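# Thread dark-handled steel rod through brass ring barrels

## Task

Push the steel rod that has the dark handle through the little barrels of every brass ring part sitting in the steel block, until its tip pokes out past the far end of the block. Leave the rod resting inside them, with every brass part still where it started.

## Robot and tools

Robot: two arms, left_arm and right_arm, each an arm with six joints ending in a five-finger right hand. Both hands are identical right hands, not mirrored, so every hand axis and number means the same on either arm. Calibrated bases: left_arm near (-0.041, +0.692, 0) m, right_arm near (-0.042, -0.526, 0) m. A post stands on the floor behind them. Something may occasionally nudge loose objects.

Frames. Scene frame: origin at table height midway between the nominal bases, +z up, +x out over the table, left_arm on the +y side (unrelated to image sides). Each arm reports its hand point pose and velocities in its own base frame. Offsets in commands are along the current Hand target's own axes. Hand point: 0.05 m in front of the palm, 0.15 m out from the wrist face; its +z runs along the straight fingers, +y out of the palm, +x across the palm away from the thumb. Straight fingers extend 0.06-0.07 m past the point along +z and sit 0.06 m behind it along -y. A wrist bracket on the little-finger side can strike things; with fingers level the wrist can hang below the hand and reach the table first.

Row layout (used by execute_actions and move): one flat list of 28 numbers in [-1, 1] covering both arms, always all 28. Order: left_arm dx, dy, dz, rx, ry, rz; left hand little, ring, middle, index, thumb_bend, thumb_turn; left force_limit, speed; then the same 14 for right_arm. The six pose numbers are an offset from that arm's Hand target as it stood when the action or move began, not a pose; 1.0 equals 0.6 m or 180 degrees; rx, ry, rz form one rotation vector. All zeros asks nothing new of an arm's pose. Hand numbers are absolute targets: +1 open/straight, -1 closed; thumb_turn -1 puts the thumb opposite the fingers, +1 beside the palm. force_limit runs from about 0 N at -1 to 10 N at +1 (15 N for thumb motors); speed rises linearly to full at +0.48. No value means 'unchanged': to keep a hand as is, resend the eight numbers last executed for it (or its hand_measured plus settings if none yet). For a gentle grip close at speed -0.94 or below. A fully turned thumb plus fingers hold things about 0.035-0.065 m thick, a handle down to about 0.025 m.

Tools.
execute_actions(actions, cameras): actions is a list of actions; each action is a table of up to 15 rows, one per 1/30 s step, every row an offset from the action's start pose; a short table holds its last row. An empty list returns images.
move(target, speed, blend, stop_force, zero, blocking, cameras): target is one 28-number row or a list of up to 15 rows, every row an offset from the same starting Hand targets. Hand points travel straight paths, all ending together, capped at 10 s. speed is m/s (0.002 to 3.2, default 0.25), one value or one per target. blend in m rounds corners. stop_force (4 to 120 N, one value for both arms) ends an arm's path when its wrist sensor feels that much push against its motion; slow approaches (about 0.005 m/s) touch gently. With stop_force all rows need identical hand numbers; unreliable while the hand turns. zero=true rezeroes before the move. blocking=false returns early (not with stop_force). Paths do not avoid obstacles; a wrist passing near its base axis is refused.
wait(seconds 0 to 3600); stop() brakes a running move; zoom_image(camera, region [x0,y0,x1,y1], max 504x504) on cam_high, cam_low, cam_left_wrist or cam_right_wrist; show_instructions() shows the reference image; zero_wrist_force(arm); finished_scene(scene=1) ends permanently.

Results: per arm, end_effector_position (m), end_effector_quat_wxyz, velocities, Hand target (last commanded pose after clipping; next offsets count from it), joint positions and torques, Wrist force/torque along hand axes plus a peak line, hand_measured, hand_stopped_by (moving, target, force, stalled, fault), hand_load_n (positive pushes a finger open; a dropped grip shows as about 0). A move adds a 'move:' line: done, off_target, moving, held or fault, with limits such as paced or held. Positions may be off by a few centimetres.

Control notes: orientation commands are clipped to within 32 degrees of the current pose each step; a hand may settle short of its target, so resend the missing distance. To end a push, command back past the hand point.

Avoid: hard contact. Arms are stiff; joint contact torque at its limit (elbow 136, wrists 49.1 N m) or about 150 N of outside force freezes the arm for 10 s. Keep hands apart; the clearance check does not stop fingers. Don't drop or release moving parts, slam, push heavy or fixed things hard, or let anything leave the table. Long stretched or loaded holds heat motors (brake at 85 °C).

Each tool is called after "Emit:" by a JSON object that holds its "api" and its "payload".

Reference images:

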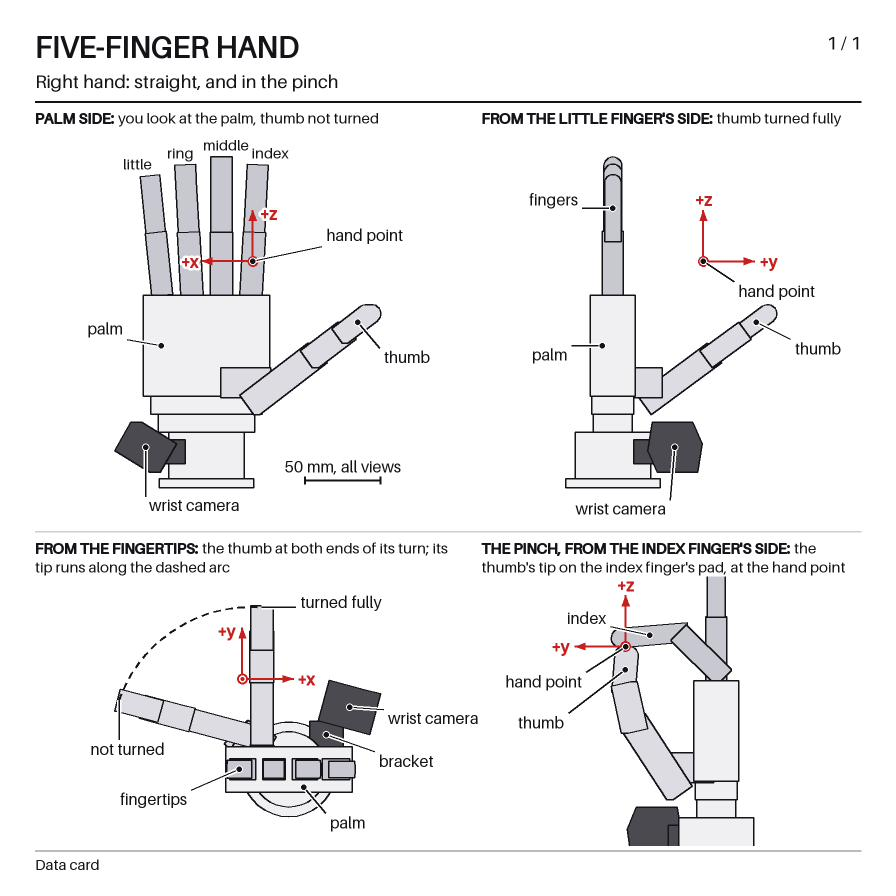

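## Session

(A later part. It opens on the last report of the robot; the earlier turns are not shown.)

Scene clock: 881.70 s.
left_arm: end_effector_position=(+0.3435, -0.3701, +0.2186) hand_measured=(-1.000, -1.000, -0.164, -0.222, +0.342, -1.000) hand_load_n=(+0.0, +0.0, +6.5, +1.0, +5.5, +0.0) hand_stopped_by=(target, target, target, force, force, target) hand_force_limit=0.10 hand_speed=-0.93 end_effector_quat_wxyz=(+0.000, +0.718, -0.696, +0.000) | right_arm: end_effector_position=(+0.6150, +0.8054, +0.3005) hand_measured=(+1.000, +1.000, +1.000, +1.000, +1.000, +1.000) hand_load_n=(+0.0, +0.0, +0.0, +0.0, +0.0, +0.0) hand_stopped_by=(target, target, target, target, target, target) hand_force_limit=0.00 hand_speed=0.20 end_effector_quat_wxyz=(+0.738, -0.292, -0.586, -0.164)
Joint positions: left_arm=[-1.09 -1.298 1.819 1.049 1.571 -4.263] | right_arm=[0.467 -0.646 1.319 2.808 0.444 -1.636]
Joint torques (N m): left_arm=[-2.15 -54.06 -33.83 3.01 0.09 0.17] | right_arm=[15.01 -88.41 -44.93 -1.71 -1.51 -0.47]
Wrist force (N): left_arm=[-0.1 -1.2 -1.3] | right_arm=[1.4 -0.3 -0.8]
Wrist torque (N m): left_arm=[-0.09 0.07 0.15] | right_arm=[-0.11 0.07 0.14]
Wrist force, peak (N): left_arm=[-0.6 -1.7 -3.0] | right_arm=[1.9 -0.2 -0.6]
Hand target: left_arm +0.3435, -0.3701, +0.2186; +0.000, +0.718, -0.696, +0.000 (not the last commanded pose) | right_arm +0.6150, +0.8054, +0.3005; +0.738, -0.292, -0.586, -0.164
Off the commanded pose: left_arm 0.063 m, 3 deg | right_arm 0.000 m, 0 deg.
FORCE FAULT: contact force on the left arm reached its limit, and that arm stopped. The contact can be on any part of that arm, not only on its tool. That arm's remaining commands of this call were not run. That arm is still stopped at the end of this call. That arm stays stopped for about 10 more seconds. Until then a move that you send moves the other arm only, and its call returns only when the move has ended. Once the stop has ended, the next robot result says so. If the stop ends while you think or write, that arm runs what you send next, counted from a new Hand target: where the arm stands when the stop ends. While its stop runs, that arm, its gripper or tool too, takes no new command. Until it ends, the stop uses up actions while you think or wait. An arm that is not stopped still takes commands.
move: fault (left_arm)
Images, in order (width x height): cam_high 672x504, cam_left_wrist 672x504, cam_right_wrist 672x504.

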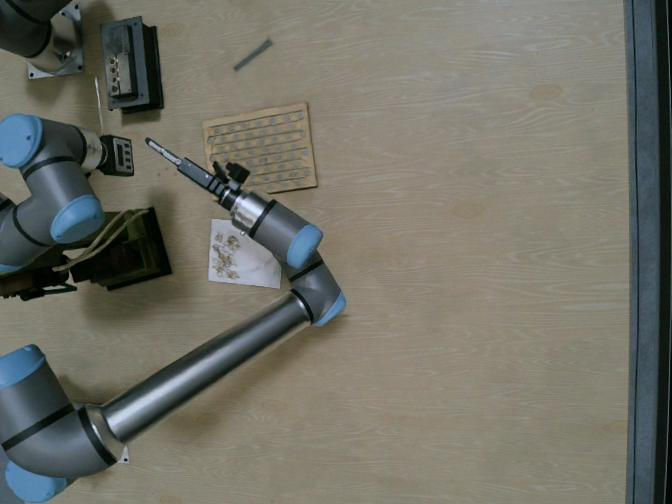

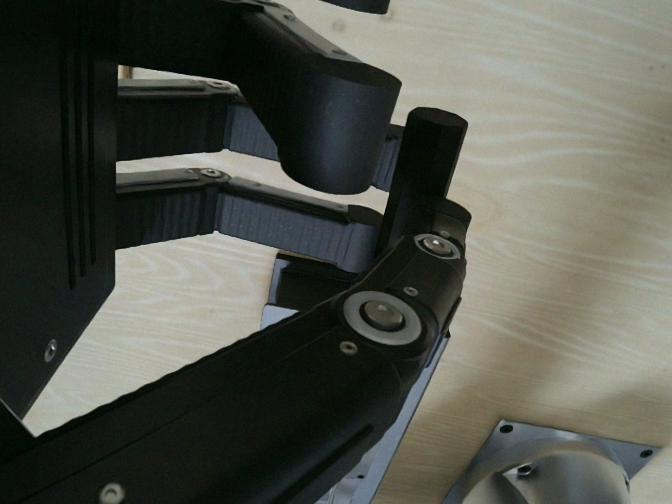

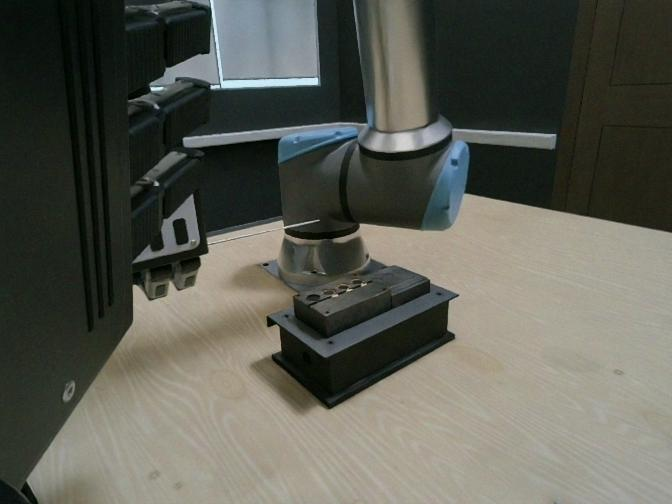

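Emit:
{"api": "wait", "payload": {"seconds": 0.5}}

Emit:
{"api": "move", "payload": {"target": [[-0.2002,0,-0.1357,0,0,0,-1,-1,-0.165,-0.5,0.05,-1,0.1,-0.93,0,0,0,0,0,0,1,1,1,1,1,1,0,0.2],[-0.6295,-0.1445,-0.1402,0,0,-0.2506,-1,-1,-0.165,-0.5,0.05,-1,0.1,-0.93,0,0,0,0,0,0,1,1,1,1,1,1,0,0.2]], "speed": 0.12, "blend": [0.03,0], "cameras": ["cam_right_wrist","cam_high"]}}

Scene clock: 924.47 s.
left_arm: end_effector_position=(+0.3435, -0.3701, +0.2186) hand_measured=(-1.000, -1.000, -0.164, -0.222, +0.342, -1.000) hand_load_n=(+0.0, +0.0, +6.5, +1.0, +5.5, +0.0) hand_stopped_by=(target, target, target, force, force, target) hand_force_limit=0.10 hand_speed=-0.93 end_effector_quat_wxyz=(+0.000, +0.718, -0.696, +0.000) | right_arm: end_effector_position=(+0.6150, +0.8054, +0.3005) hand_measured=(+1.000, +1.000, +1.000, +1.000, +1.000, +1.000) hand_load_n=(+0.0, +0.0, +0.0, +0.0, +0.0, +0.0) hand_stopped_by=(target, target, target, target, target, target) hand_force_limit=0.00 hand_speed=0.20 end_effector_quat_wxyz=(+0.738, -0.292, -0.586, -0.164)
Joint positions: left_arm=[-1.09 -1.298 1.819 1.049 1.571 -4.263] | right_arm=[0.467 -0.646 1.319 2.808 0.444 -1.636]
Joint torques (N m): left_arm=[-2.24 -55.91 -34.16 3.92 0.14 0.06] | right_arm=[15.51 -89.44 -29.7 1.07 -1.63 -0.62]
Wrist force (N): left_arm=[-0.1 -1.2 -1.3] | right_arm=[1.4 -0.5 -0.4]
Wrist torque (N m): left_arm=[-0.10 0.06 0.16] | right_arm=[-0.17 0.05 0.13]
Wrist force, peak (N): left_arm=[-0.2 -1.4 -1.7] | right_arm=[1.8 -0.1 -0.9]
Hand target: left_arm +0.3435, -0.3701, +0.2186; +0.000, +0.718, -0.696, +0.000 (not the last commanded pose) | right_arm +0.6150, +0.8054, +0.3005; +0.738, -0.292, -0.586, -0.164
Off the commanded pose: left_arm 0.063 m, 3 deg | right_arm 0.000 m, 0 deg.
FORCE FAULT, CONTINUED: the left arm's stop, for the force fault that an earlier result reported, is over. The rest of the stop counts as 19 of the actions that you can send in this scene. That arm's target is now where it stood when the stop ended, not its last command. That arm accepts commands again.
wait: 0.50 s; at rest from the start

Scene clock: 929.40 s.
left_arm: end_effector_position=(+0.4184, +0.0101, +0.3026) hand_measured=(-1.000, -1.000, -0.164, -0.222, +0.342, -1.000) hand_load_n=(+0.0, +0.0, +6.5, +1.0, +5.5, +0.0) hand_stopped_by=(target, target, target, force, force, target) hand_force_limit=0.10 hand_speed=-0.93 end_effector_quat_wxyz=(+0.000, +0.930, -0.367, +0.000) | right_arm: end_effector_position=(+0.6150, +0.8054, +0.3005) hand_measured=(+1.000, +1.000, +1.000, +1.000, +1.000, +1.000) hand_load_n=(+0.0, -0.5, +0.0, +0.0, +0.0, +0.0) hand_stopped_by=(target, target, target, target, target, target) hand_force_limit=0.00 hand_speed=0.20 end_effector_quat_wxyz=(+0.738, -0.292, -0.586, -0.164)
Joint positions: left_arm=[-0.3 -1.499 1.898 1.172 1.571 -4.261] | right_arm=[0.467 -0.646 1.319 2.808 0.444 -1.636]
Joint torques (N m): left_arm=[3.42 -51.35 -27.26 4.78 0.45 1.72] | right_arm=[16.07 -88.31 -27.28 1.07 -1.73 -0.43]
Wrist force (N): left_arm=[-0.5 -1.0 -1.1] | right_arm=[1.3 -0.1 -0.6]
Wrist torque (N m): left_arm=[-0.03 0.15 0.17] | right_arm=[-0.09 0.07 0.13]
Wrist force, peak (N): left_arm=[-0.7 -1.6 -1.5] | right_arm=[1.8 0.1 -0.8]
Hand target: left_arm +0.4183, +0.0101, +0.3026; +0.000, +0.930, -0.367, +0.000 | right_arm +0.6150, +0.8054, +0.3005; +0.738, -0.292, -0.586, -0.164
Off the commanded pose: left_arm 0.000 m, 0 deg | right_arm 0.000 m, 0 deg.
move: done
Images, in order (width x height): cam_high 672x504, cam_right_wrist 672x504.

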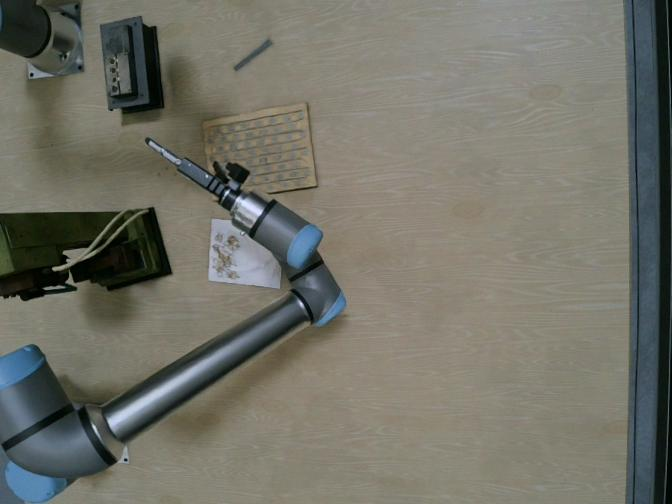

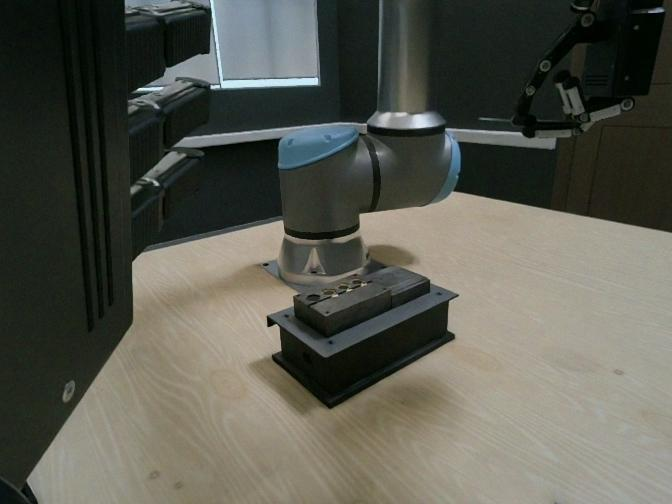

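Emit:
{"api": "move", "payload": {"target": [[-0.1009,-0.2082,-0.0253,0.15,-0.0727,0,-1,-1,-0.165,-0.5,0.05,-1,0.1,-0.93,0,0,0,0,0,0,1,1,1,1,1,1,0,0.2],[-0.1827,-0.3769,-0.1632,0.2999,-0.1454,0,-1,-1,-0.165,-0.5,0.05,-1,0.1,-0.93,0,0,0,0,0,0,1,1,1,1,1,1,0,0.2],[-0.2092,-0.4316,-0.2635,0.3749,-0.1818,0,-1,-1,-0.165,-0.5,0.05,-1,0.1,-0.93,0,0,0,0,0,0,1,1,1,1,1,1,0,0.2],[-0.2236,-0.4611,-0.3762,0.4499,-0.2181,0,-1,-1,-0.165,-0.5,0.05,-1,0.1,-0.93,0,0,0,0,0,0,1,1,1,1,1,1,0,0.2],[-0.2246,-0.4634,-0.4935,0.5249,-0.2545,0,-1,-1,-0.165,-0.5,0.05,-1,0.1,-0.93,0,0,0,0,0,0,1,1,1,1,1,1,0,0.2],[-0.2141,-0.4416,-0.5975,0.5931,-0.2875,0,-1,-1,-0.165,-0.5,0.05,-1,0.1,-0.93,0,0,0,0,0,0,1,1,1,1,1,1,0,0.2]], "speed": 0.22, "blend": [0.01,0.01,0.01,0.01,0.01,0], "cameras": ["cam_right_wrist","cam_high"]}}

Scene clock: 959.23 s.
left_arm: end_effector_position=(+0.5055, +0.2915, +0.6610) hand_measured=(-1.000, -1.000, -0.164, -0.222, +0.342, -1.000) hand_load_n=(-0.5, +0.0, +6.5, +0.5, +6.0, +0.0) hand_stopped_by=(target, target, target, force, force, target) hand_force_limit=0.10 hand_speed=-0.93 end_effector_quat_wxyz=(+0.857, -0.475, +0.188, +0.065) | right_arm: end_effector_position=(+0.6150, +0.8054, +0.3005) hand_measured=(+1.000, +1.000, +1.000, +1.000, +1.000, +1.000) hand_load_n=(+0.0, +0.0, +0.0, +0.0, +0.0, +0.0) hand_stopped_by=(target, target, target, target, target, target) hand_force_limit=0.00 hand_speed=0.20 end_effector_quat_wxyz=(+0.738, -0.292, -0.586, -0.164)
Joint positions: left_arm=[-0.301 -1.499 1.9 1.17 -0.499 -4.261] | right_arm=[0.467 -0.646 1.319 2.808 0.444 -1.636]
Joint torques (N m): left_arm=[-11.26 -35.36 -44.59 2 -3.11 2.29] | right_arm=[14.86 -89.4 -26.21 1.07 -1.63 -0.49]
Wrist force (N): left_arm=[-0.4 -1.1 -0.2] | right_arm=[1.6 0.2 -0.4]
Wrist torque (N m): left_arm=[-0.24 0.25 0.10] | right_arm=[-0.06 0.02 0.16]
Wrist force, peak (N): left_arm=[-0.2 -2.0 -1.0] | right_arm=[2.1 -0.2 -0.8]
Hand target: left_arm +0.5055, +0.2915, +0.6610; +0.858, -0.475, +0.187, +0.065 | right_arm +0.6150, +0.8054, +0.3005; +0.738, -0.292, -0.586, -0.164
Off the commanded pose: left_arm 0.000 m, 0 deg | right_arm 0.000 m, 0 deg.
move: done
Images, in order (width x height): cam_high 672x504, cam_right_wrist 672x504.

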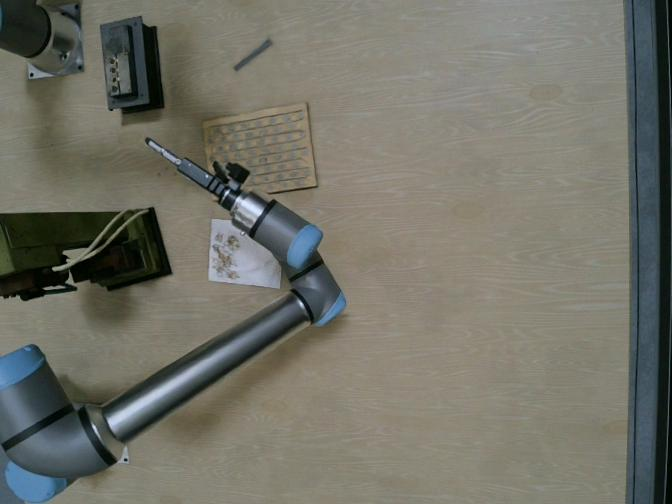

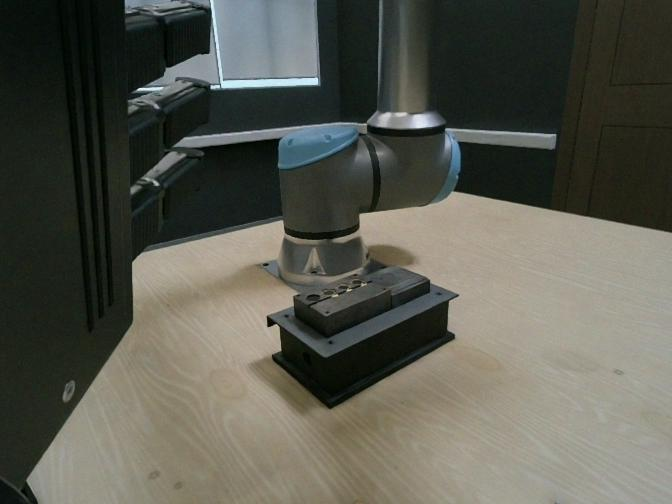

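Emit:
{"api": "execute_actions", "payload": {"actions": [], "cameras": ["cam_high","cam_left_wrist"]}}

Scene clock: 991.07 s.
left_arm: end_effector_position=(+0.5055, +0.2915, +0.6610) hand_measured=(-1.000, -1.000, -0.164, -0.222, +0.342, -1.000) hand_load_n=(+0.0, +0.0, +7.0, +0.5, +5.5, +0.0) hand_stopped_by=(target, target, target, force, force, target) hand_force_limit=0.10 hand_speed=-0.93 end_effector_quat_wxyz=(+0.858, -0.475, +0.187, +0.065) | right_arm: end_effector_position=(+0.6150, +0.8054, +0.3005) hand_measured=(+1.000, +1.000, +1.000, +1.000, +1.000, +1.000) hand_load_n=(+0.0, +0.0, +0.0, +0.0, +0.0, +0.5) hand_stopped_by=(target, target, target, target, target, target) hand_force_limit=0.00 hand_speed=0.20 end_effector_quat_wxyz=(+0.738, -0.292, -0.586, -0.164)
Joint positions: left_arm=[-0.301 -1.499 1.9 1.17 -0.5 -4.261] | right_arm=[0.467 -0.646 1.319 2.808 0.444 -1.636]
Joint velocities: within noise
Joint torques (N m): left_arm=[-13.79 -48.5 -45.34 1.87 -5.09 1.93] | right_arm=[15.13 -90.03 -26.9 1.1 -1.62 -0.63]
Wrist force (N): left_arm=[-0.1 -1.0 -0.5] | right_arm=[1.2 -0.4 -0.3]
Wrist torque (N m): left_arm=[-0.22 0.22 0.11] | right_arm=[-0.16 0.07 0.13]
Wrist force, peak (N): left_arm=[-0.2 -1.7 -0.8] | right_arm=[1.9 -0.4 -0.7]
Hand target: left_arm +0.5055, +0.2915, +0.6610; +0.858, -0.475, +0.187, +0.065 | right_arm +0.6150, +0.8054, +0.3005; +0.738, -0.292, -0.586, -0.164
Off the commanded pose: left_arm 0.000 m, 0 deg | right_arm 0.000 m, 0 deg.
Images, in order (width x height): cam_high 672x504, cam_left_wrist 672x504.

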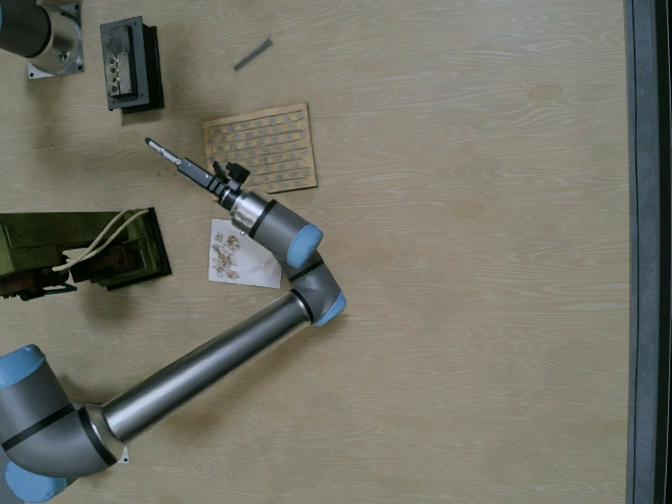

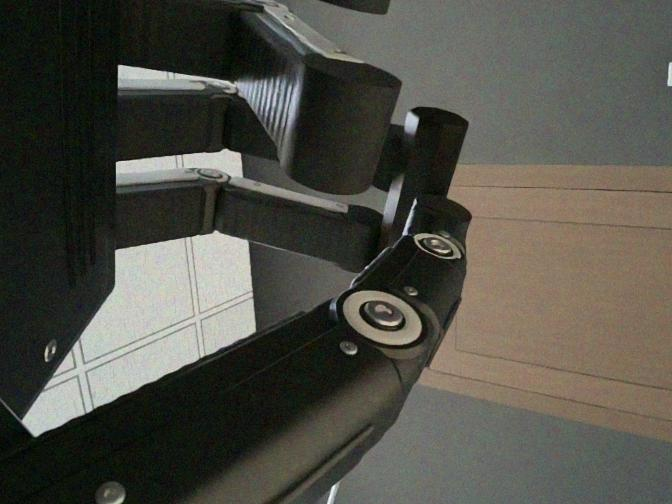

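Emit:
{"api": "move", "payload": {"target": [[-0.0263,0.1308,-0.0872,-0.0519,-0.0599,0.0195,-1,-1,-0.165,-0.5,0.05,-1,0.1,-0.93,0,0,0,0,0,0,1,1,1,1,1,1,0,0.2],[0.0282,0.2413,-0.1857,-0.1276,-0.0865,0.0341,-1,-1,-0.165,-0.5,0.05,-1,0.1,-0.93,0,0,0,0,0,0,1,1,1,1,1,1,0,0.2],[0.1433,0.3015,-0.2677,-0.2081,-0.0723,0.0398,-1,-1,-0.165,-0.5,0.05,-1,0.1,-0.93,0,0,0,0,0,0,1,1,1,1,1,1,0,0.2],[0.2853,0.2978,-0.3122,-0.2721,-0.0197,0.0348,-1,-1,-0.165,-0.5,0.05,-1,0.1,-0.93,0,0,0,0,0,0,1,1,1,1,1,1,0,0.2],[0.4173,0.2363,-0.3093,-0.3011,0.0578,0.0202,-1,-1,-0.165,-0.5,0.05,-1,0.1,-0.93,0,0,0,0,0,0,1,1,1,1,1,1,0,0.2],[0.5088,0.1338,-0.2615,-0.2864,0.1389,0,-1,-1,-0.165,-0.5,0.05,-1,0.1,-0.93,0,0,0,0,0,0,1,1,1,1,1,1,0,0.2],[0.5242,0.1655,-0.502,-0.4432,0.2148,0,-1,-1,-0.165,-0.5,0.05,-1,0.1,-0.93,0,0,0,0,0,0,1,1,1,1,1,1,0,0.2],[0.4855,0.0858,-0.7173,-0.5931,0.2875,0,-1,-1,-0.165,-0.5,0.05,-1,0.1,-0.93,0,0,0,0,0,0,1,1,1,1,1,1,0,0.2]], "speed": 0.2, "blend": [0.01,0.01,0.01,0.01,0.01,0.01,0.01,0], "cameras": ["cam_high","cam_low","cam_right_wrist"]}}

Scene clock: 1006.50 s.
left_arm: end_effector_position=(+0.6471, -0.0609, +0.3025) hand_measured=(-1.000, -1.000, -0.164, -0.222, +0.342, -1.000) hand_load_n=(+0.0, +0.0, +6.5, +1.5, +5.5, +0.0) hand_stopped_by=(target, target, target, force, force, target) hand_force_limit=0.10 hand_speed=-0.93 end_effector_quat_wxyz=(+0.000, +0.930, -0.367, +0.000) | right_arm: end_effector_position=(+0.6150, +0.8054, +0.3005) hand_measured=(+1.000, +1.000, +1.000, +1.000, +1.000, +1.000) hand_load_n=(+0.0, +0.0, +0.5, +0.0, +0.0, +0.0) hand_stopped_by=(target, target, target, target, target, target) hand_force_limit=0.00 hand_speed=0.20 end_effector_quat_wxyz=(+0.738, -0.292, -0.586, -0.164)
Joint positions: left_arm=[-0.301 -1.499 1.899 -1.97 -1.571 -1.119] | right_arm=[0.467 -0.646 1.319 2.808 0.444 -1.636]
Joint torques (N m): left_arm=[7.31 -57.9 -53.13 -2.08 -0.82 1.79] | right_arm=[14.14 -89.73 -27.29 1.24 -1.7 -0.76]
Wrist force (N): left_arm=[-0.1 -0.9 -1.2] | right_arm=[1.5 -0.6 -0.4]
Wrist torque (N m): left_arm=[0.02 0.07 0.02] | right_arm=[-0.18 0.03 0.14]
Wrist force, peak (N): left_arm=[0.3 -2.6 -1.4] | right_arm=[2.0 -0.4 -0.9]
Hand target: left_arm +0.6471, -0.0610, +0.3026; +0.000, +0.930, -0.367, +0.000 | right_arm +0.6150, +0.8054, +0.3005; +0.738, -0.292, -0.586, -0.164
Off the commanded pose: left_arm 0.000 m, 0 deg | right_arm 0.000 m, 0 deg.
move: done

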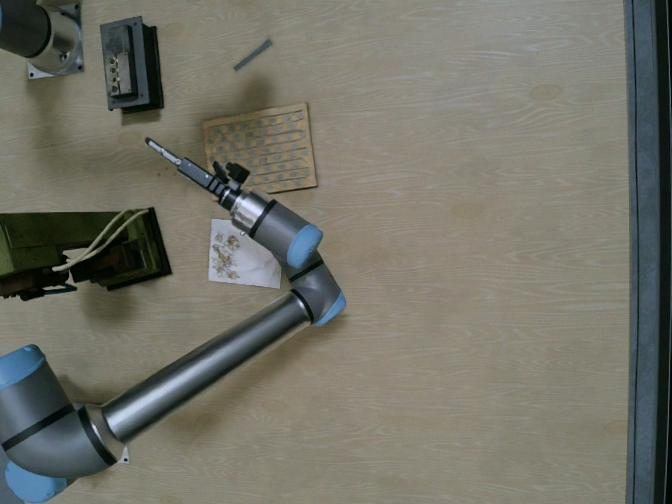

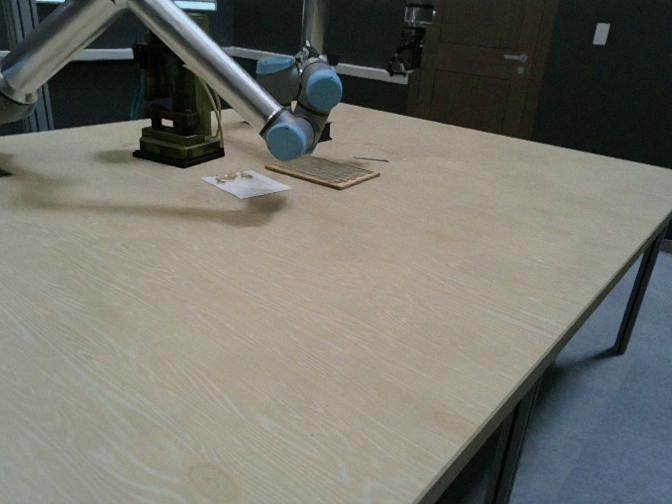

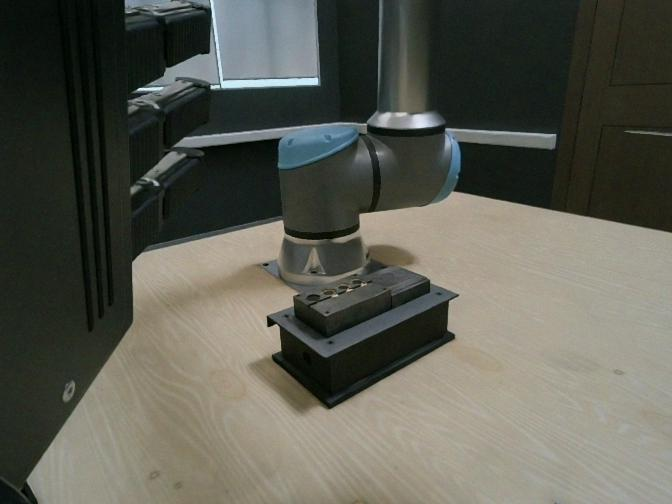

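Emit:
{"api": "move", "payload": {"target": [[-0.2561,0.3287,0.004,0,0,0.2661,-1,-1,-0.165,-0.5,0.05,-1,0.1,-0.93,0,0,0,0,0,0,1,1,1,1,1,1,0,0.2],[-0.0454,0.7248,0.071,0,0,0.2661,-1,-1,-0.165,-0.5,0.05,-1,0.1,-0.93,0,0,0,0,0,0,1,1,1,1,1,1,0,0.2]], "speed": 0.15, "blend": [0.04,0], "cameras": ["cam_high","cam_low","cam_right_wrist","cam_left_wrist"]}}

Scene clock: 1032.93 s.
left_arm: end_effector_position=(+0.3303, -0.3601, +0.2603) hand_measured=(-1.000, -1.000, -0.164, -0.222, +0.342, -1.000) hand_load_n=(+0.0, +0.0, +6.5, +1.0, +5.5, +0.0) hand_stopped_by=(target, target, target, force, force, target) hand_force_limit=0.10 hand_speed=-0.93 end_effector_quat_wxyz=(+0.000, +0.701, -0.713, +0.000) | right_arm: end_effector_position=(+0.6150, +0.8054, +0.3005) hand_measured=(+1.000, +1.000, +1.000, +1.000, +1.000, +1.000) hand_load_n=(+0.0, +0.0, +0.0, +0.0, +0.0, +0.0) hand_stopped_by=(target, target, target, target, target, target) hand_force_limit=0.00 hand_speed=0.20 end_effector_quat_wxyz=(+0.738, -0.292, -0.586, -0.164)
Joint positions: left_arm=[-1.108 -1.744 2.21 -2.037 -1.571 -1.091] | right_arm=[0.467 -0.646 1.319 2.808 0.444 -1.636]
Joint torques (N m): left_arm=[8.31 -35.52 -35.1 -1.86 3.56 1.72] | right_arm=[15.19 -90.22 -26.95 1.2 -1.51 -0.41]
Wrist force (N): left_arm=[0.1 -0.8 -1.5] | right_arm=[1.5 -0.5 -0.3]
Wrist torque (N m): left_arm=[-0.02 -0.03 -0.06] | right_arm=[-0.18 0.03 0.14]
Wrist force, peak (N): left_arm=[0.2 -2.1 -1.1] | right_arm=[1.7 -0.7 -0.8]
Hand target: left_arm +0.3302, -0.3600, +0.2602; +0.000, +0.701, -0.713, +0.000 | right_arm +0.6150, +0.8054, +0.3005; +0.738, -0.292, -0.586, -0.164
Off the commanded pose: left_arm 0.000 m, 0 deg | right_arm 0.000 m, 0 deg.
move: done

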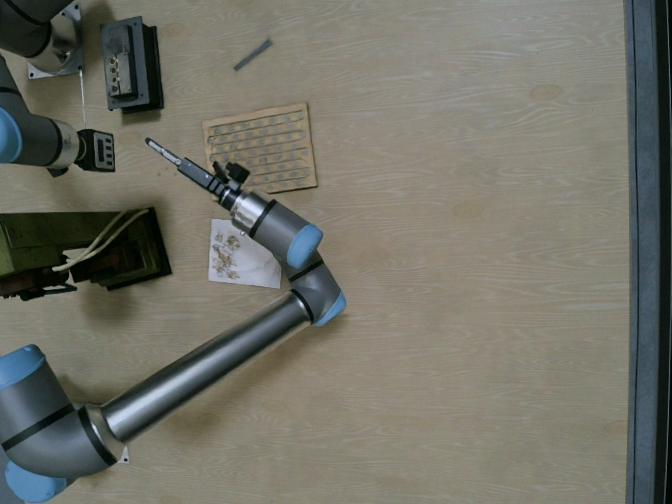

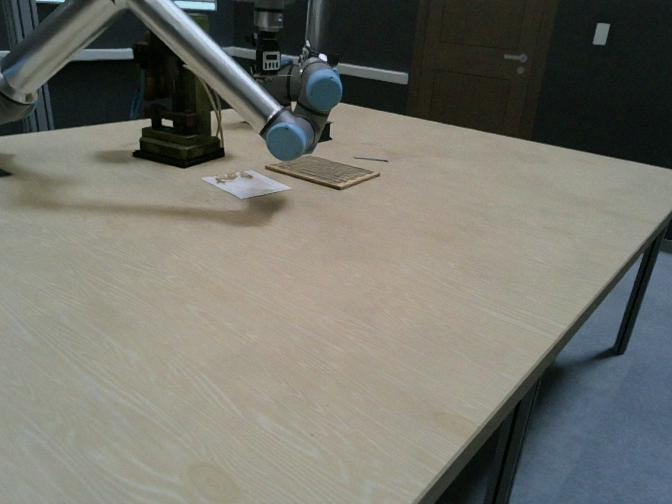

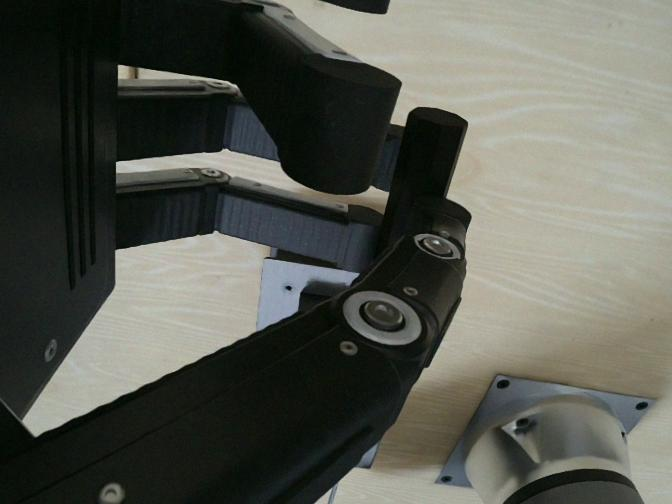

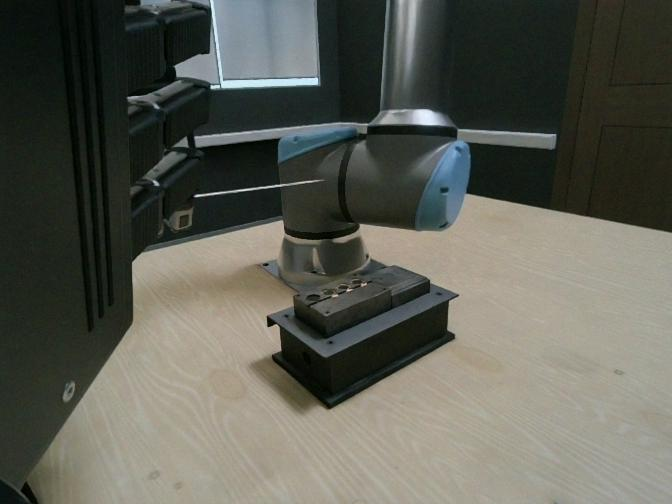

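Emit:
{"api": "zoom_image", "payload": {"camera": "cam_high", "region": [50, 10, 170, 150]}}

Emit:
{"api": "zoom_image", "payload": {"camera": "cam_right_wrist", "region": [180, 150, 480, 370]}}

Scaled by 3.600.

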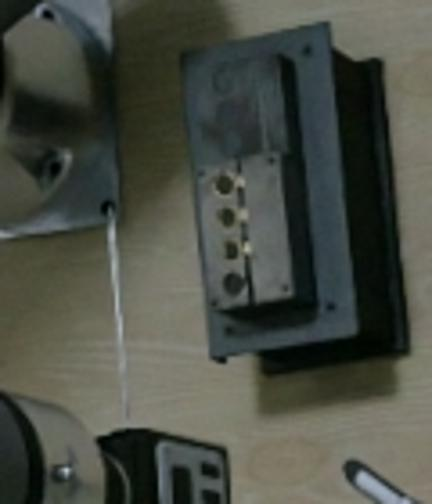

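Scaled by 1.680.

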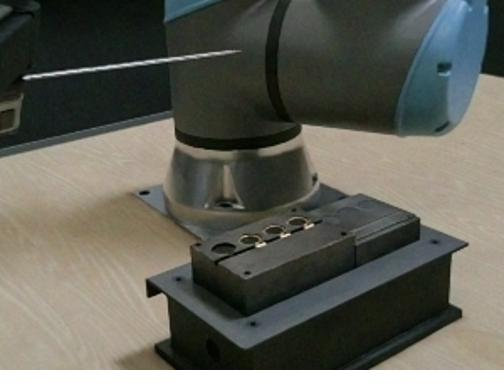

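Emit:
{"api": "move", "payload": {"target": [0.0668,0.0143,0.2003,0,0,0,-1,-1,-0.165,-0.5,0.05,-1,0.1,-0.93,0,0,0,0,0,0,1,1,1,1,1,1,0,0.2], "speed": 0.08, "cameras": ["cam_high","cam_right_wrist"]}}

Emit:
{"api": "zoom_image", "payload": {"camera": "cam_high", "region": [70, 10, 170, 150]}}

Emit:
{"api": "zoom_image", "payload": {"camera": "cam_right_wrist", "region": [180, 190, 480, 390]}}

Scene clock: 1047.63 s.
left_arm: end_effector_position=(+0.3208, -0.3999, +0.1399) hand_measured=(-1.000, -1.000, -0.164, -0.222, +0.342, -1.000) hand_load_n=(+0.0, +0.0, +6.0, +1.0, +5.5, +0.0) hand_stopped_by=(target, target, target, force, force, target) hand_force_limit=0.10 hand_speed=-0.93 end_effector_quat_wxyz=(+0.000, +0.701, -0.713, +0.000) | right_arm: end_effector_position=(+0.6150, +0.8054, +0.3005) hand_measured=(+1.000, +1.000, +1.000, +1.000, +1.000, +1.000) hand_load_n=(+0.0, +0.0, +0.0, +0.0, +0.0, +0.0) hand_stopped_by=(target, target, target, target, target, target) hand_force_limit=0.00 hand_speed=0.20 end_effector_quat_wxyz=(+0.738, -0.292, -0.586, -0.164)
Joint positions: left_arm=[-1.156 -1.559 2.301 -2.313 -1.571 -1.139] | right_arm=[0.467 -0.646 1.319 2.808 0.444 -1.636]
Joint torques (N m): left_arm=[9.51 -45.21 -45.25 -1.95 -1.71 1.7] | right_arm=[14.71 -89.84 -27.26 1.31 -1.81 -0.45]
Wrist force (N): left_arm=[0.2 -0.7 -1.0] | right_arm=[1.4 -0.1 -0.3]
Wrist torque (N m): left_arm=[0.02 0.00 0.29] | right_arm=[-0.12 0.04 0.15]
Wrist force, peak (N): left_arm=[-0.5 -0.6 -2.5] | right_arm=[2.2 -0.1 -0.7]
Hand target: left_arm +0.3209, -0.4000, +0.1400; +0.000, +0.701, -0.713, +0.000 | right_arm +0.6150, +0.8054, +0.3005; +0.738, -0.292, -0.586, -0.164
Off the commanded pose: left_arm 0.000 m, 0 deg | right_arm 0.000 m, 0 deg.
move: done

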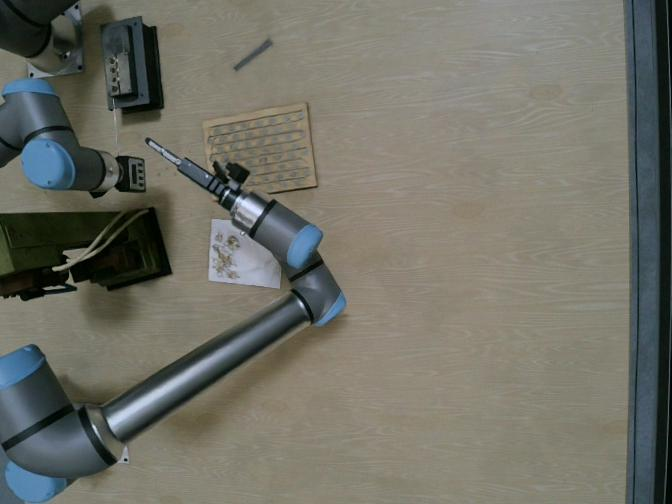

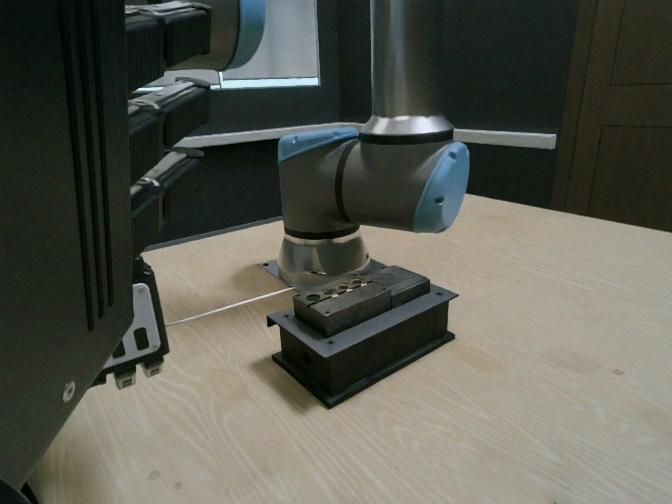

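Scaled by 3.600.

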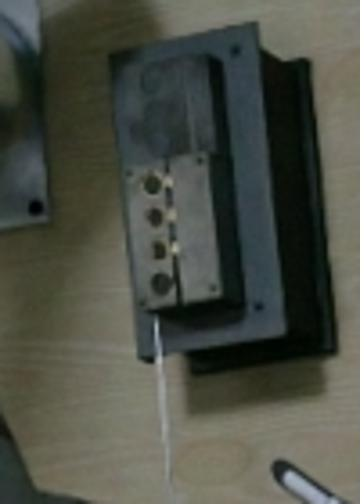

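Scaled by 1.680.

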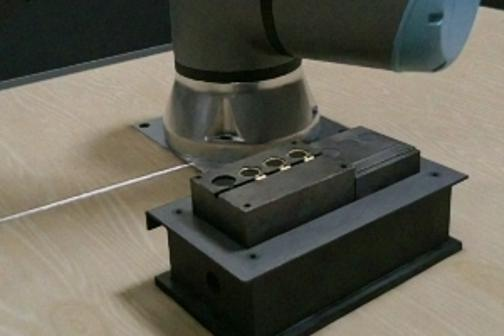

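Emit:
{"api": "zoom_image", "payload": {"camera": "cam_right_wrist", "region": [270, 260, 390, 350]}}

Emit:
{"api": "zoom_image", "payload": {"camera": "cam_high", "region": [95, 40, 145, 120]}}

Scaled by 4.200.

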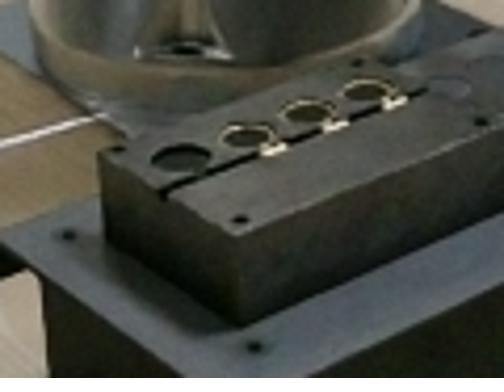

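Scaled by 6.300.

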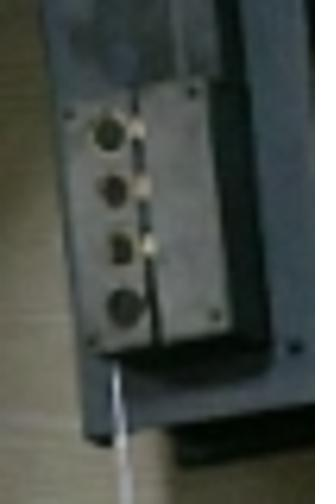

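Emit:
{"api": "move", "payload": {"target": [0,0,0.05,0,0,0,-1,-1,-0.165,-0.5,0.05,-1,0.1,-0.93,0,0,0,0,0,0,1,1,1,1,1,1,0,0.2], "speed": 0.03, "stop_force": 6, "cameras": ["cam_high","cam_right_wrist"]}}

Emit:
{"api": "zoom_image", "payload": {"camera": "cam_right_wrist", "region": [250, 260, 370, 350]}}

Emit:
{"api": "zoom_image", "payload": {"camera": "cam_high", "region": [95, 40, 145, 120]}}

Scene clock: 1064.73 s.
left_arm: end_effector_position=(+0.3209, -0.4000, +0.1100) hand_measured=(-1.000, -1.000, -0.164, -0.222, +0.342, -1.000) hand_load_n=(+0.0, +0.0, +6.5, +1.0, +5.5, +0.0) hand_stopped_by=(target, target, target, force, force, target) hand_force_limit=0.10 hand_speed=-0.93 end_effector_quat_wxyz=(+0.000, +0.701, -0.713, +0.000) | right_arm: end_effector_position=(+0.6150, +0.8054, +0.3005) hand_measured=(+1.000, +1.000, +1.000, +1.000, +1.000, +1.000) hand_load_n=(+0.0, +0.0, +0.0, +0.0, +0.0, +0.0) hand_stopped_by=(target, target, target, target, target, target) hand_force_limit=0.00 hand_speed=0.20 end_effector_quat_wxyz=(+0.738, -0.292, -0.586, -0.164)
Joint positions: left_arm=[-1.156 -1.512 2.325 -2.384 -1.571 -1.139] | right_arm=[0.467 -0.646 1.319 2.808 0.444 -1.636]
Joint torques (N m): left_arm=[-9.3 -46.78 -43.42 -2.1 -1.01 -0.71] | right_arm=[14.09 -89.92 -27.11 1.14 -1.73 -0.63]
Wrist force (N): left_arm=[-0.1 -0.6 -1.4] | right_arm=[1.2 -0.1 0.0]
Wrist torque (N m): left_arm=[0.05 0.05 0.21] | right_arm=[-0.13 0.07 0.13]
Wrist force, peak (N): left_arm=[0.2 -1.0 -1.6] | right_arm=[1.9 -0.4 -0.5]
Hand target: left_arm +0.3209, -0.4000, +0.1100; +0.000, +0.701, -0.713, +0.000 | right_arm +0.6150, +0.8054, +0.3005; +0.738, -0.292, -0.586, -0.164
Off the commanded pose: left_arm 0.000 m, 0 deg | right_arm 0.000 m, 0 deg.
move: done

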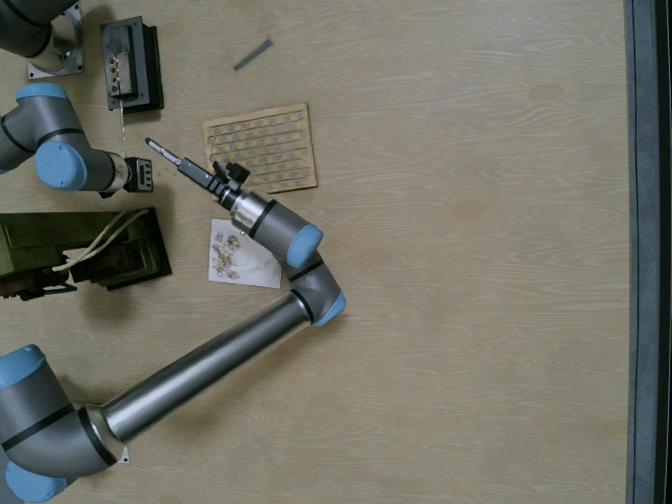

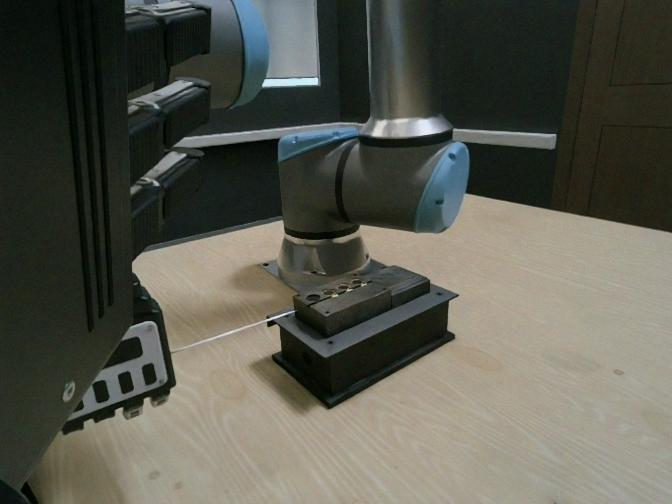

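Scaled by 4.200.

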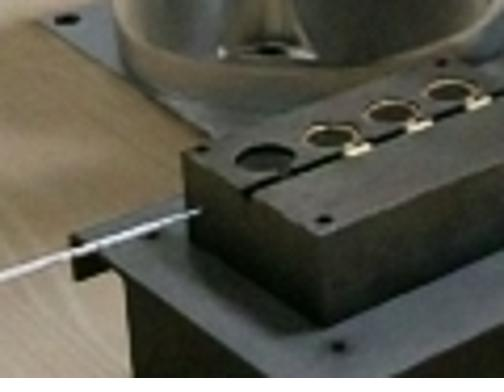

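Scaled by 6.300.

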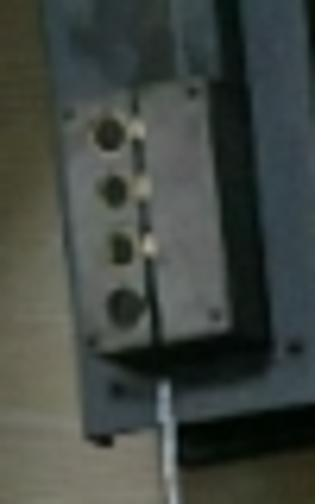

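Emit:
{"api": "zoom_image", "payload": {"camera": "cam_right_wrist", "region": [165, 260, 405, 370]}}

Emit:
{"api": "zoom_image", "payload": {"camera": "cam_high", "region": [95, 45, 155, 175]}}

Scaled by 2.100.

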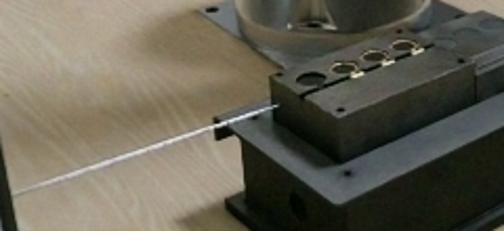

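Scaled by 3.877.

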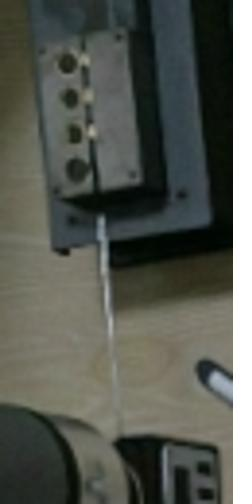

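Emit:
{"api": "move", "payload": {"target": [[0,0,-0.02,0,0,0,-1,-1,-0.165,-0.5,0.05,-1,0.1,-0.93,0,0,0,0,0,0,1,1,1,1,1,1,0,0.2],[-0.1742,0.01525,-0.02,0,0,0,-1,-1,-0.165,-0.5,0.05,-1,0.1,-0.93,0,0,0,0,0,0,1,1,1,1,1,1,0,0.2]], "speed": 0.04, "cameras": ["cam_high","cam_right_wrist"]}}

Emit:
{"api": "zoom_image", "payload": {"camera": "cam_right_wrist", "region": [240, 240, 400, 360]}}

Emit:
{"api": "zoom_image", "payload": {"camera": "cam_high", "region": [95, 30, 145, 120]}}

Scene clock: 1100.87 s.
left_arm: end_effector_position=(+0.3135, -0.2950, +0.1219) hand_measured=(-1.000, -1.000, -0.164, -0.222, +0.342, -1.000) hand_load_n=(+0.0, +0.0, +6.5, +1.0, +5.5, +0.0) hand_stopped_by=(target, target, target, force, force, target) hand_force_limit=0.10 hand_speed=-0.93 end_effector_quat_wxyz=(+0.000, +0.701, -0.713, +0.000) | right_arm: end_effector_position=(+0.6150, +0.8054, +0.3005) hand_measured=(+1.000, +1.000, +1.000, +1.000, +1.000, +1.000) hand_load_n=(+0.0, +0.0, +0.0, +0.0, +0.0, -0.5) hand_stopped_by=(target, target, target, target, target, target) hand_force_limit=0.00 hand_speed=0.20 end_effector_quat_wxyz=(+0.738, -0.292, -0.586, -0.164)
Joint positions: left_arm=[-1.078 -1.673 2.451 -2.349 -1.571 -1.061] | right_arm=[0.467 -0.646 1.319 2.808 0.444 -1.636]
Joint torques (N m): left_arm=[-14.75 -19.91 -43.51 -3.31 -1.07 -1.26] | right_arm=[14.2 -90.59 -26.82 1.28 -1.83 -0.68]
Wrist force (N): left_arm=[0.2 -1.3 -1.3] | right_arm=[1.3 -0.6 -0.6]
Wrist torque (N m): left_arm=[-0.07 -0.03 -0.04] | right_arm=[-0.16 0.06 0.13]
Wrist force, peak (N): left_arm=[-0.3 -1.0 -2.2] | right_arm=[1.6 -0.6 -1.0]
Hand target: left_arm +0.3135, -0.2953, +0.1220; +0.000, +0.701, -0.713, +0.000 | right_arm +0.6150, +0.8054, +0.3005; +0.738, -0.292, -0.586, -0.164
Off the commanded pose: left_arm 0.000 m, 0 deg | right_arm 0.000 m, 0 deg.
move: done

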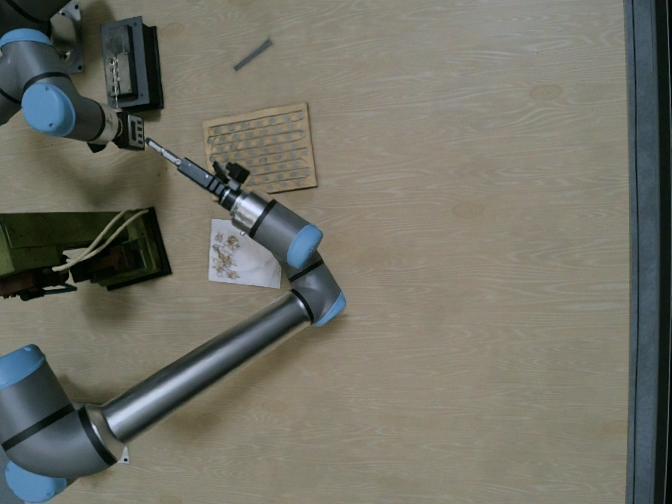

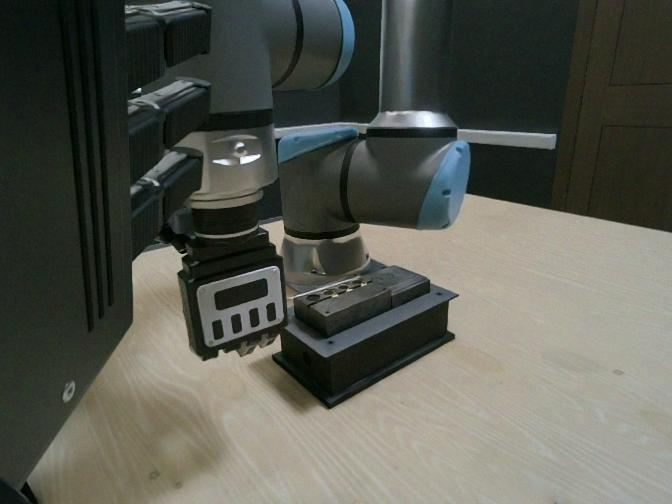

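Scaled by 3.150.

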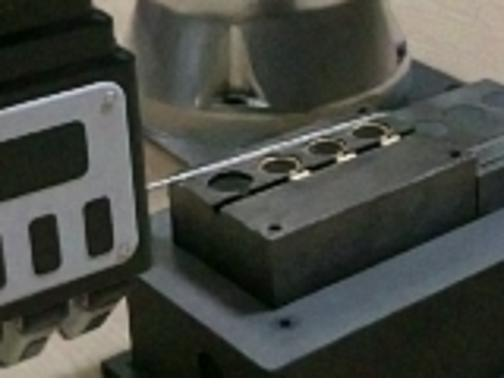

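Scaled by 5.600.

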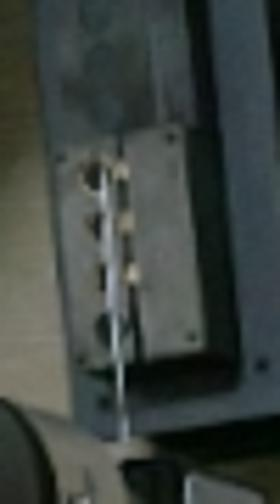

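Emit:
{"api": "move", "payload": {"target": [0,0.0138,0.025,0,-0.0278,0.0144,-1,-1,-0.165,-0.5,0.05,-1,0.1,-0.93,0,0,0,0,0,0,1,1,1,1,1,1,0,0.2], "speed": 0.03, "cameras": ["cam_high","cam_right_wrist"]}}

Emit:
{"api": "zoom_image", "payload": {"camera": "cam_right_wrist", "region": [240, 240, 400, 360]}}

Emit:
{"api": "zoom_image", "payload": {"camera": "cam_high", "region": [95, 30, 145, 120]}}

Scene clock: 1127.80 s.
left_arm: end_effector_position=(+0.3052, -0.2952, +0.1069) hand_measured=(-1.000, -1.000, -0.164, -0.222, +0.342, -1.000) hand_load_n=(+0.0, +0.0, +6.5, +1.0, +5.5, +0.0) hand_stopped_by=(target, target, target, force, force, target) hand_force_limit=0.10 hand_speed=-0.93 end_effector_quat_wxyz=(-0.031, +0.684, -0.728, -0.031) | right_arm: end_effector_position=(+0.6150, +0.8054, +0.3005) hand_measured=(+1.000, +1.000, +1.000, +1.000, +1.000, +1.000) hand_load_n=(+0.0, +0.0, +0.0, +0.0, +0.0, +0.0) hand_stopped_by=(target, target, target, target, target, target) hand_force_limit=0.00 hand_speed=0.20 end_effector_quat_wxyz=(+0.738, -0.292, -0.586, -0.164)
Joint positions: left_arm=[-1.123 -1.636 2.443 -2.3 -1.53 -1.062] | right_arm=[0.467 -0.646 1.319 2.808 0.444 -1.636]
Joint torques (N m): left_arm=[9.45 -35.51 -41.06 -4.92 0.43 -1.29] | right_arm=[14.67 -91.1 -26.81 1.08 -1.69 -0.39]
Wrist force (N): left_arm=[0.0 -0.9 -1.3] | right_arm=[0.9 -0.7 -0.7]
Wrist torque (N m): left_arm=[0.00 0.02 0.24] | right_arm=[-0.19 0.12 0.10]
Wrist force, peak (N): left_arm=[0.1 -1.2 -1.9] | right_arm=[1.7 -0.4 -0.7]
Hand target: left_arm +0.3052, -0.2952, +0.1070; -0.031, +0.684, -0.728, -0.031 | right_arm +0.6150, +0.8054, +0.3005; +0.738, -0.292, -0.586, -0.164
Off the commanded pose: left_arm 0.000 m, 0 deg | right_arm 0.000 m, 0 deg.
move: done

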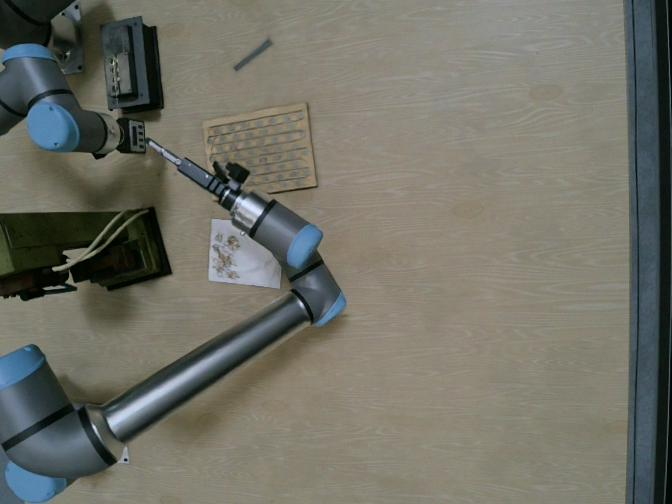

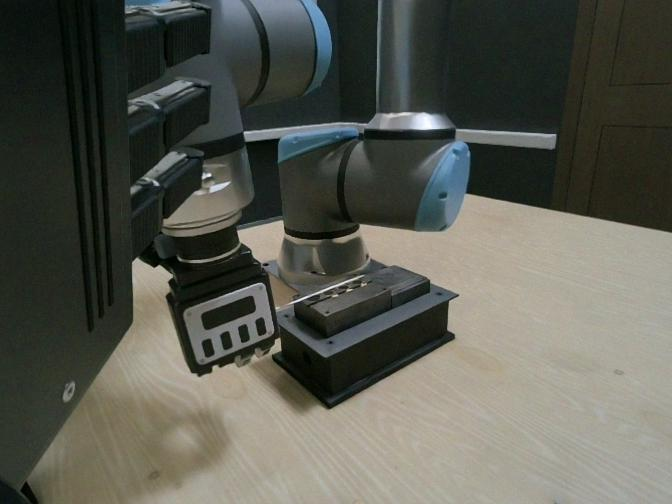

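Scaled by 3.150.

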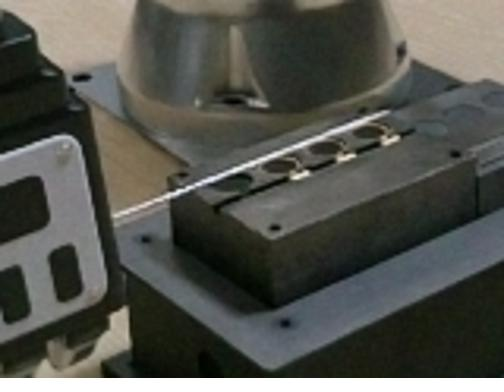

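Scaled by 5.600.

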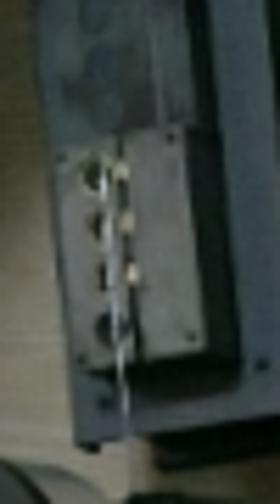

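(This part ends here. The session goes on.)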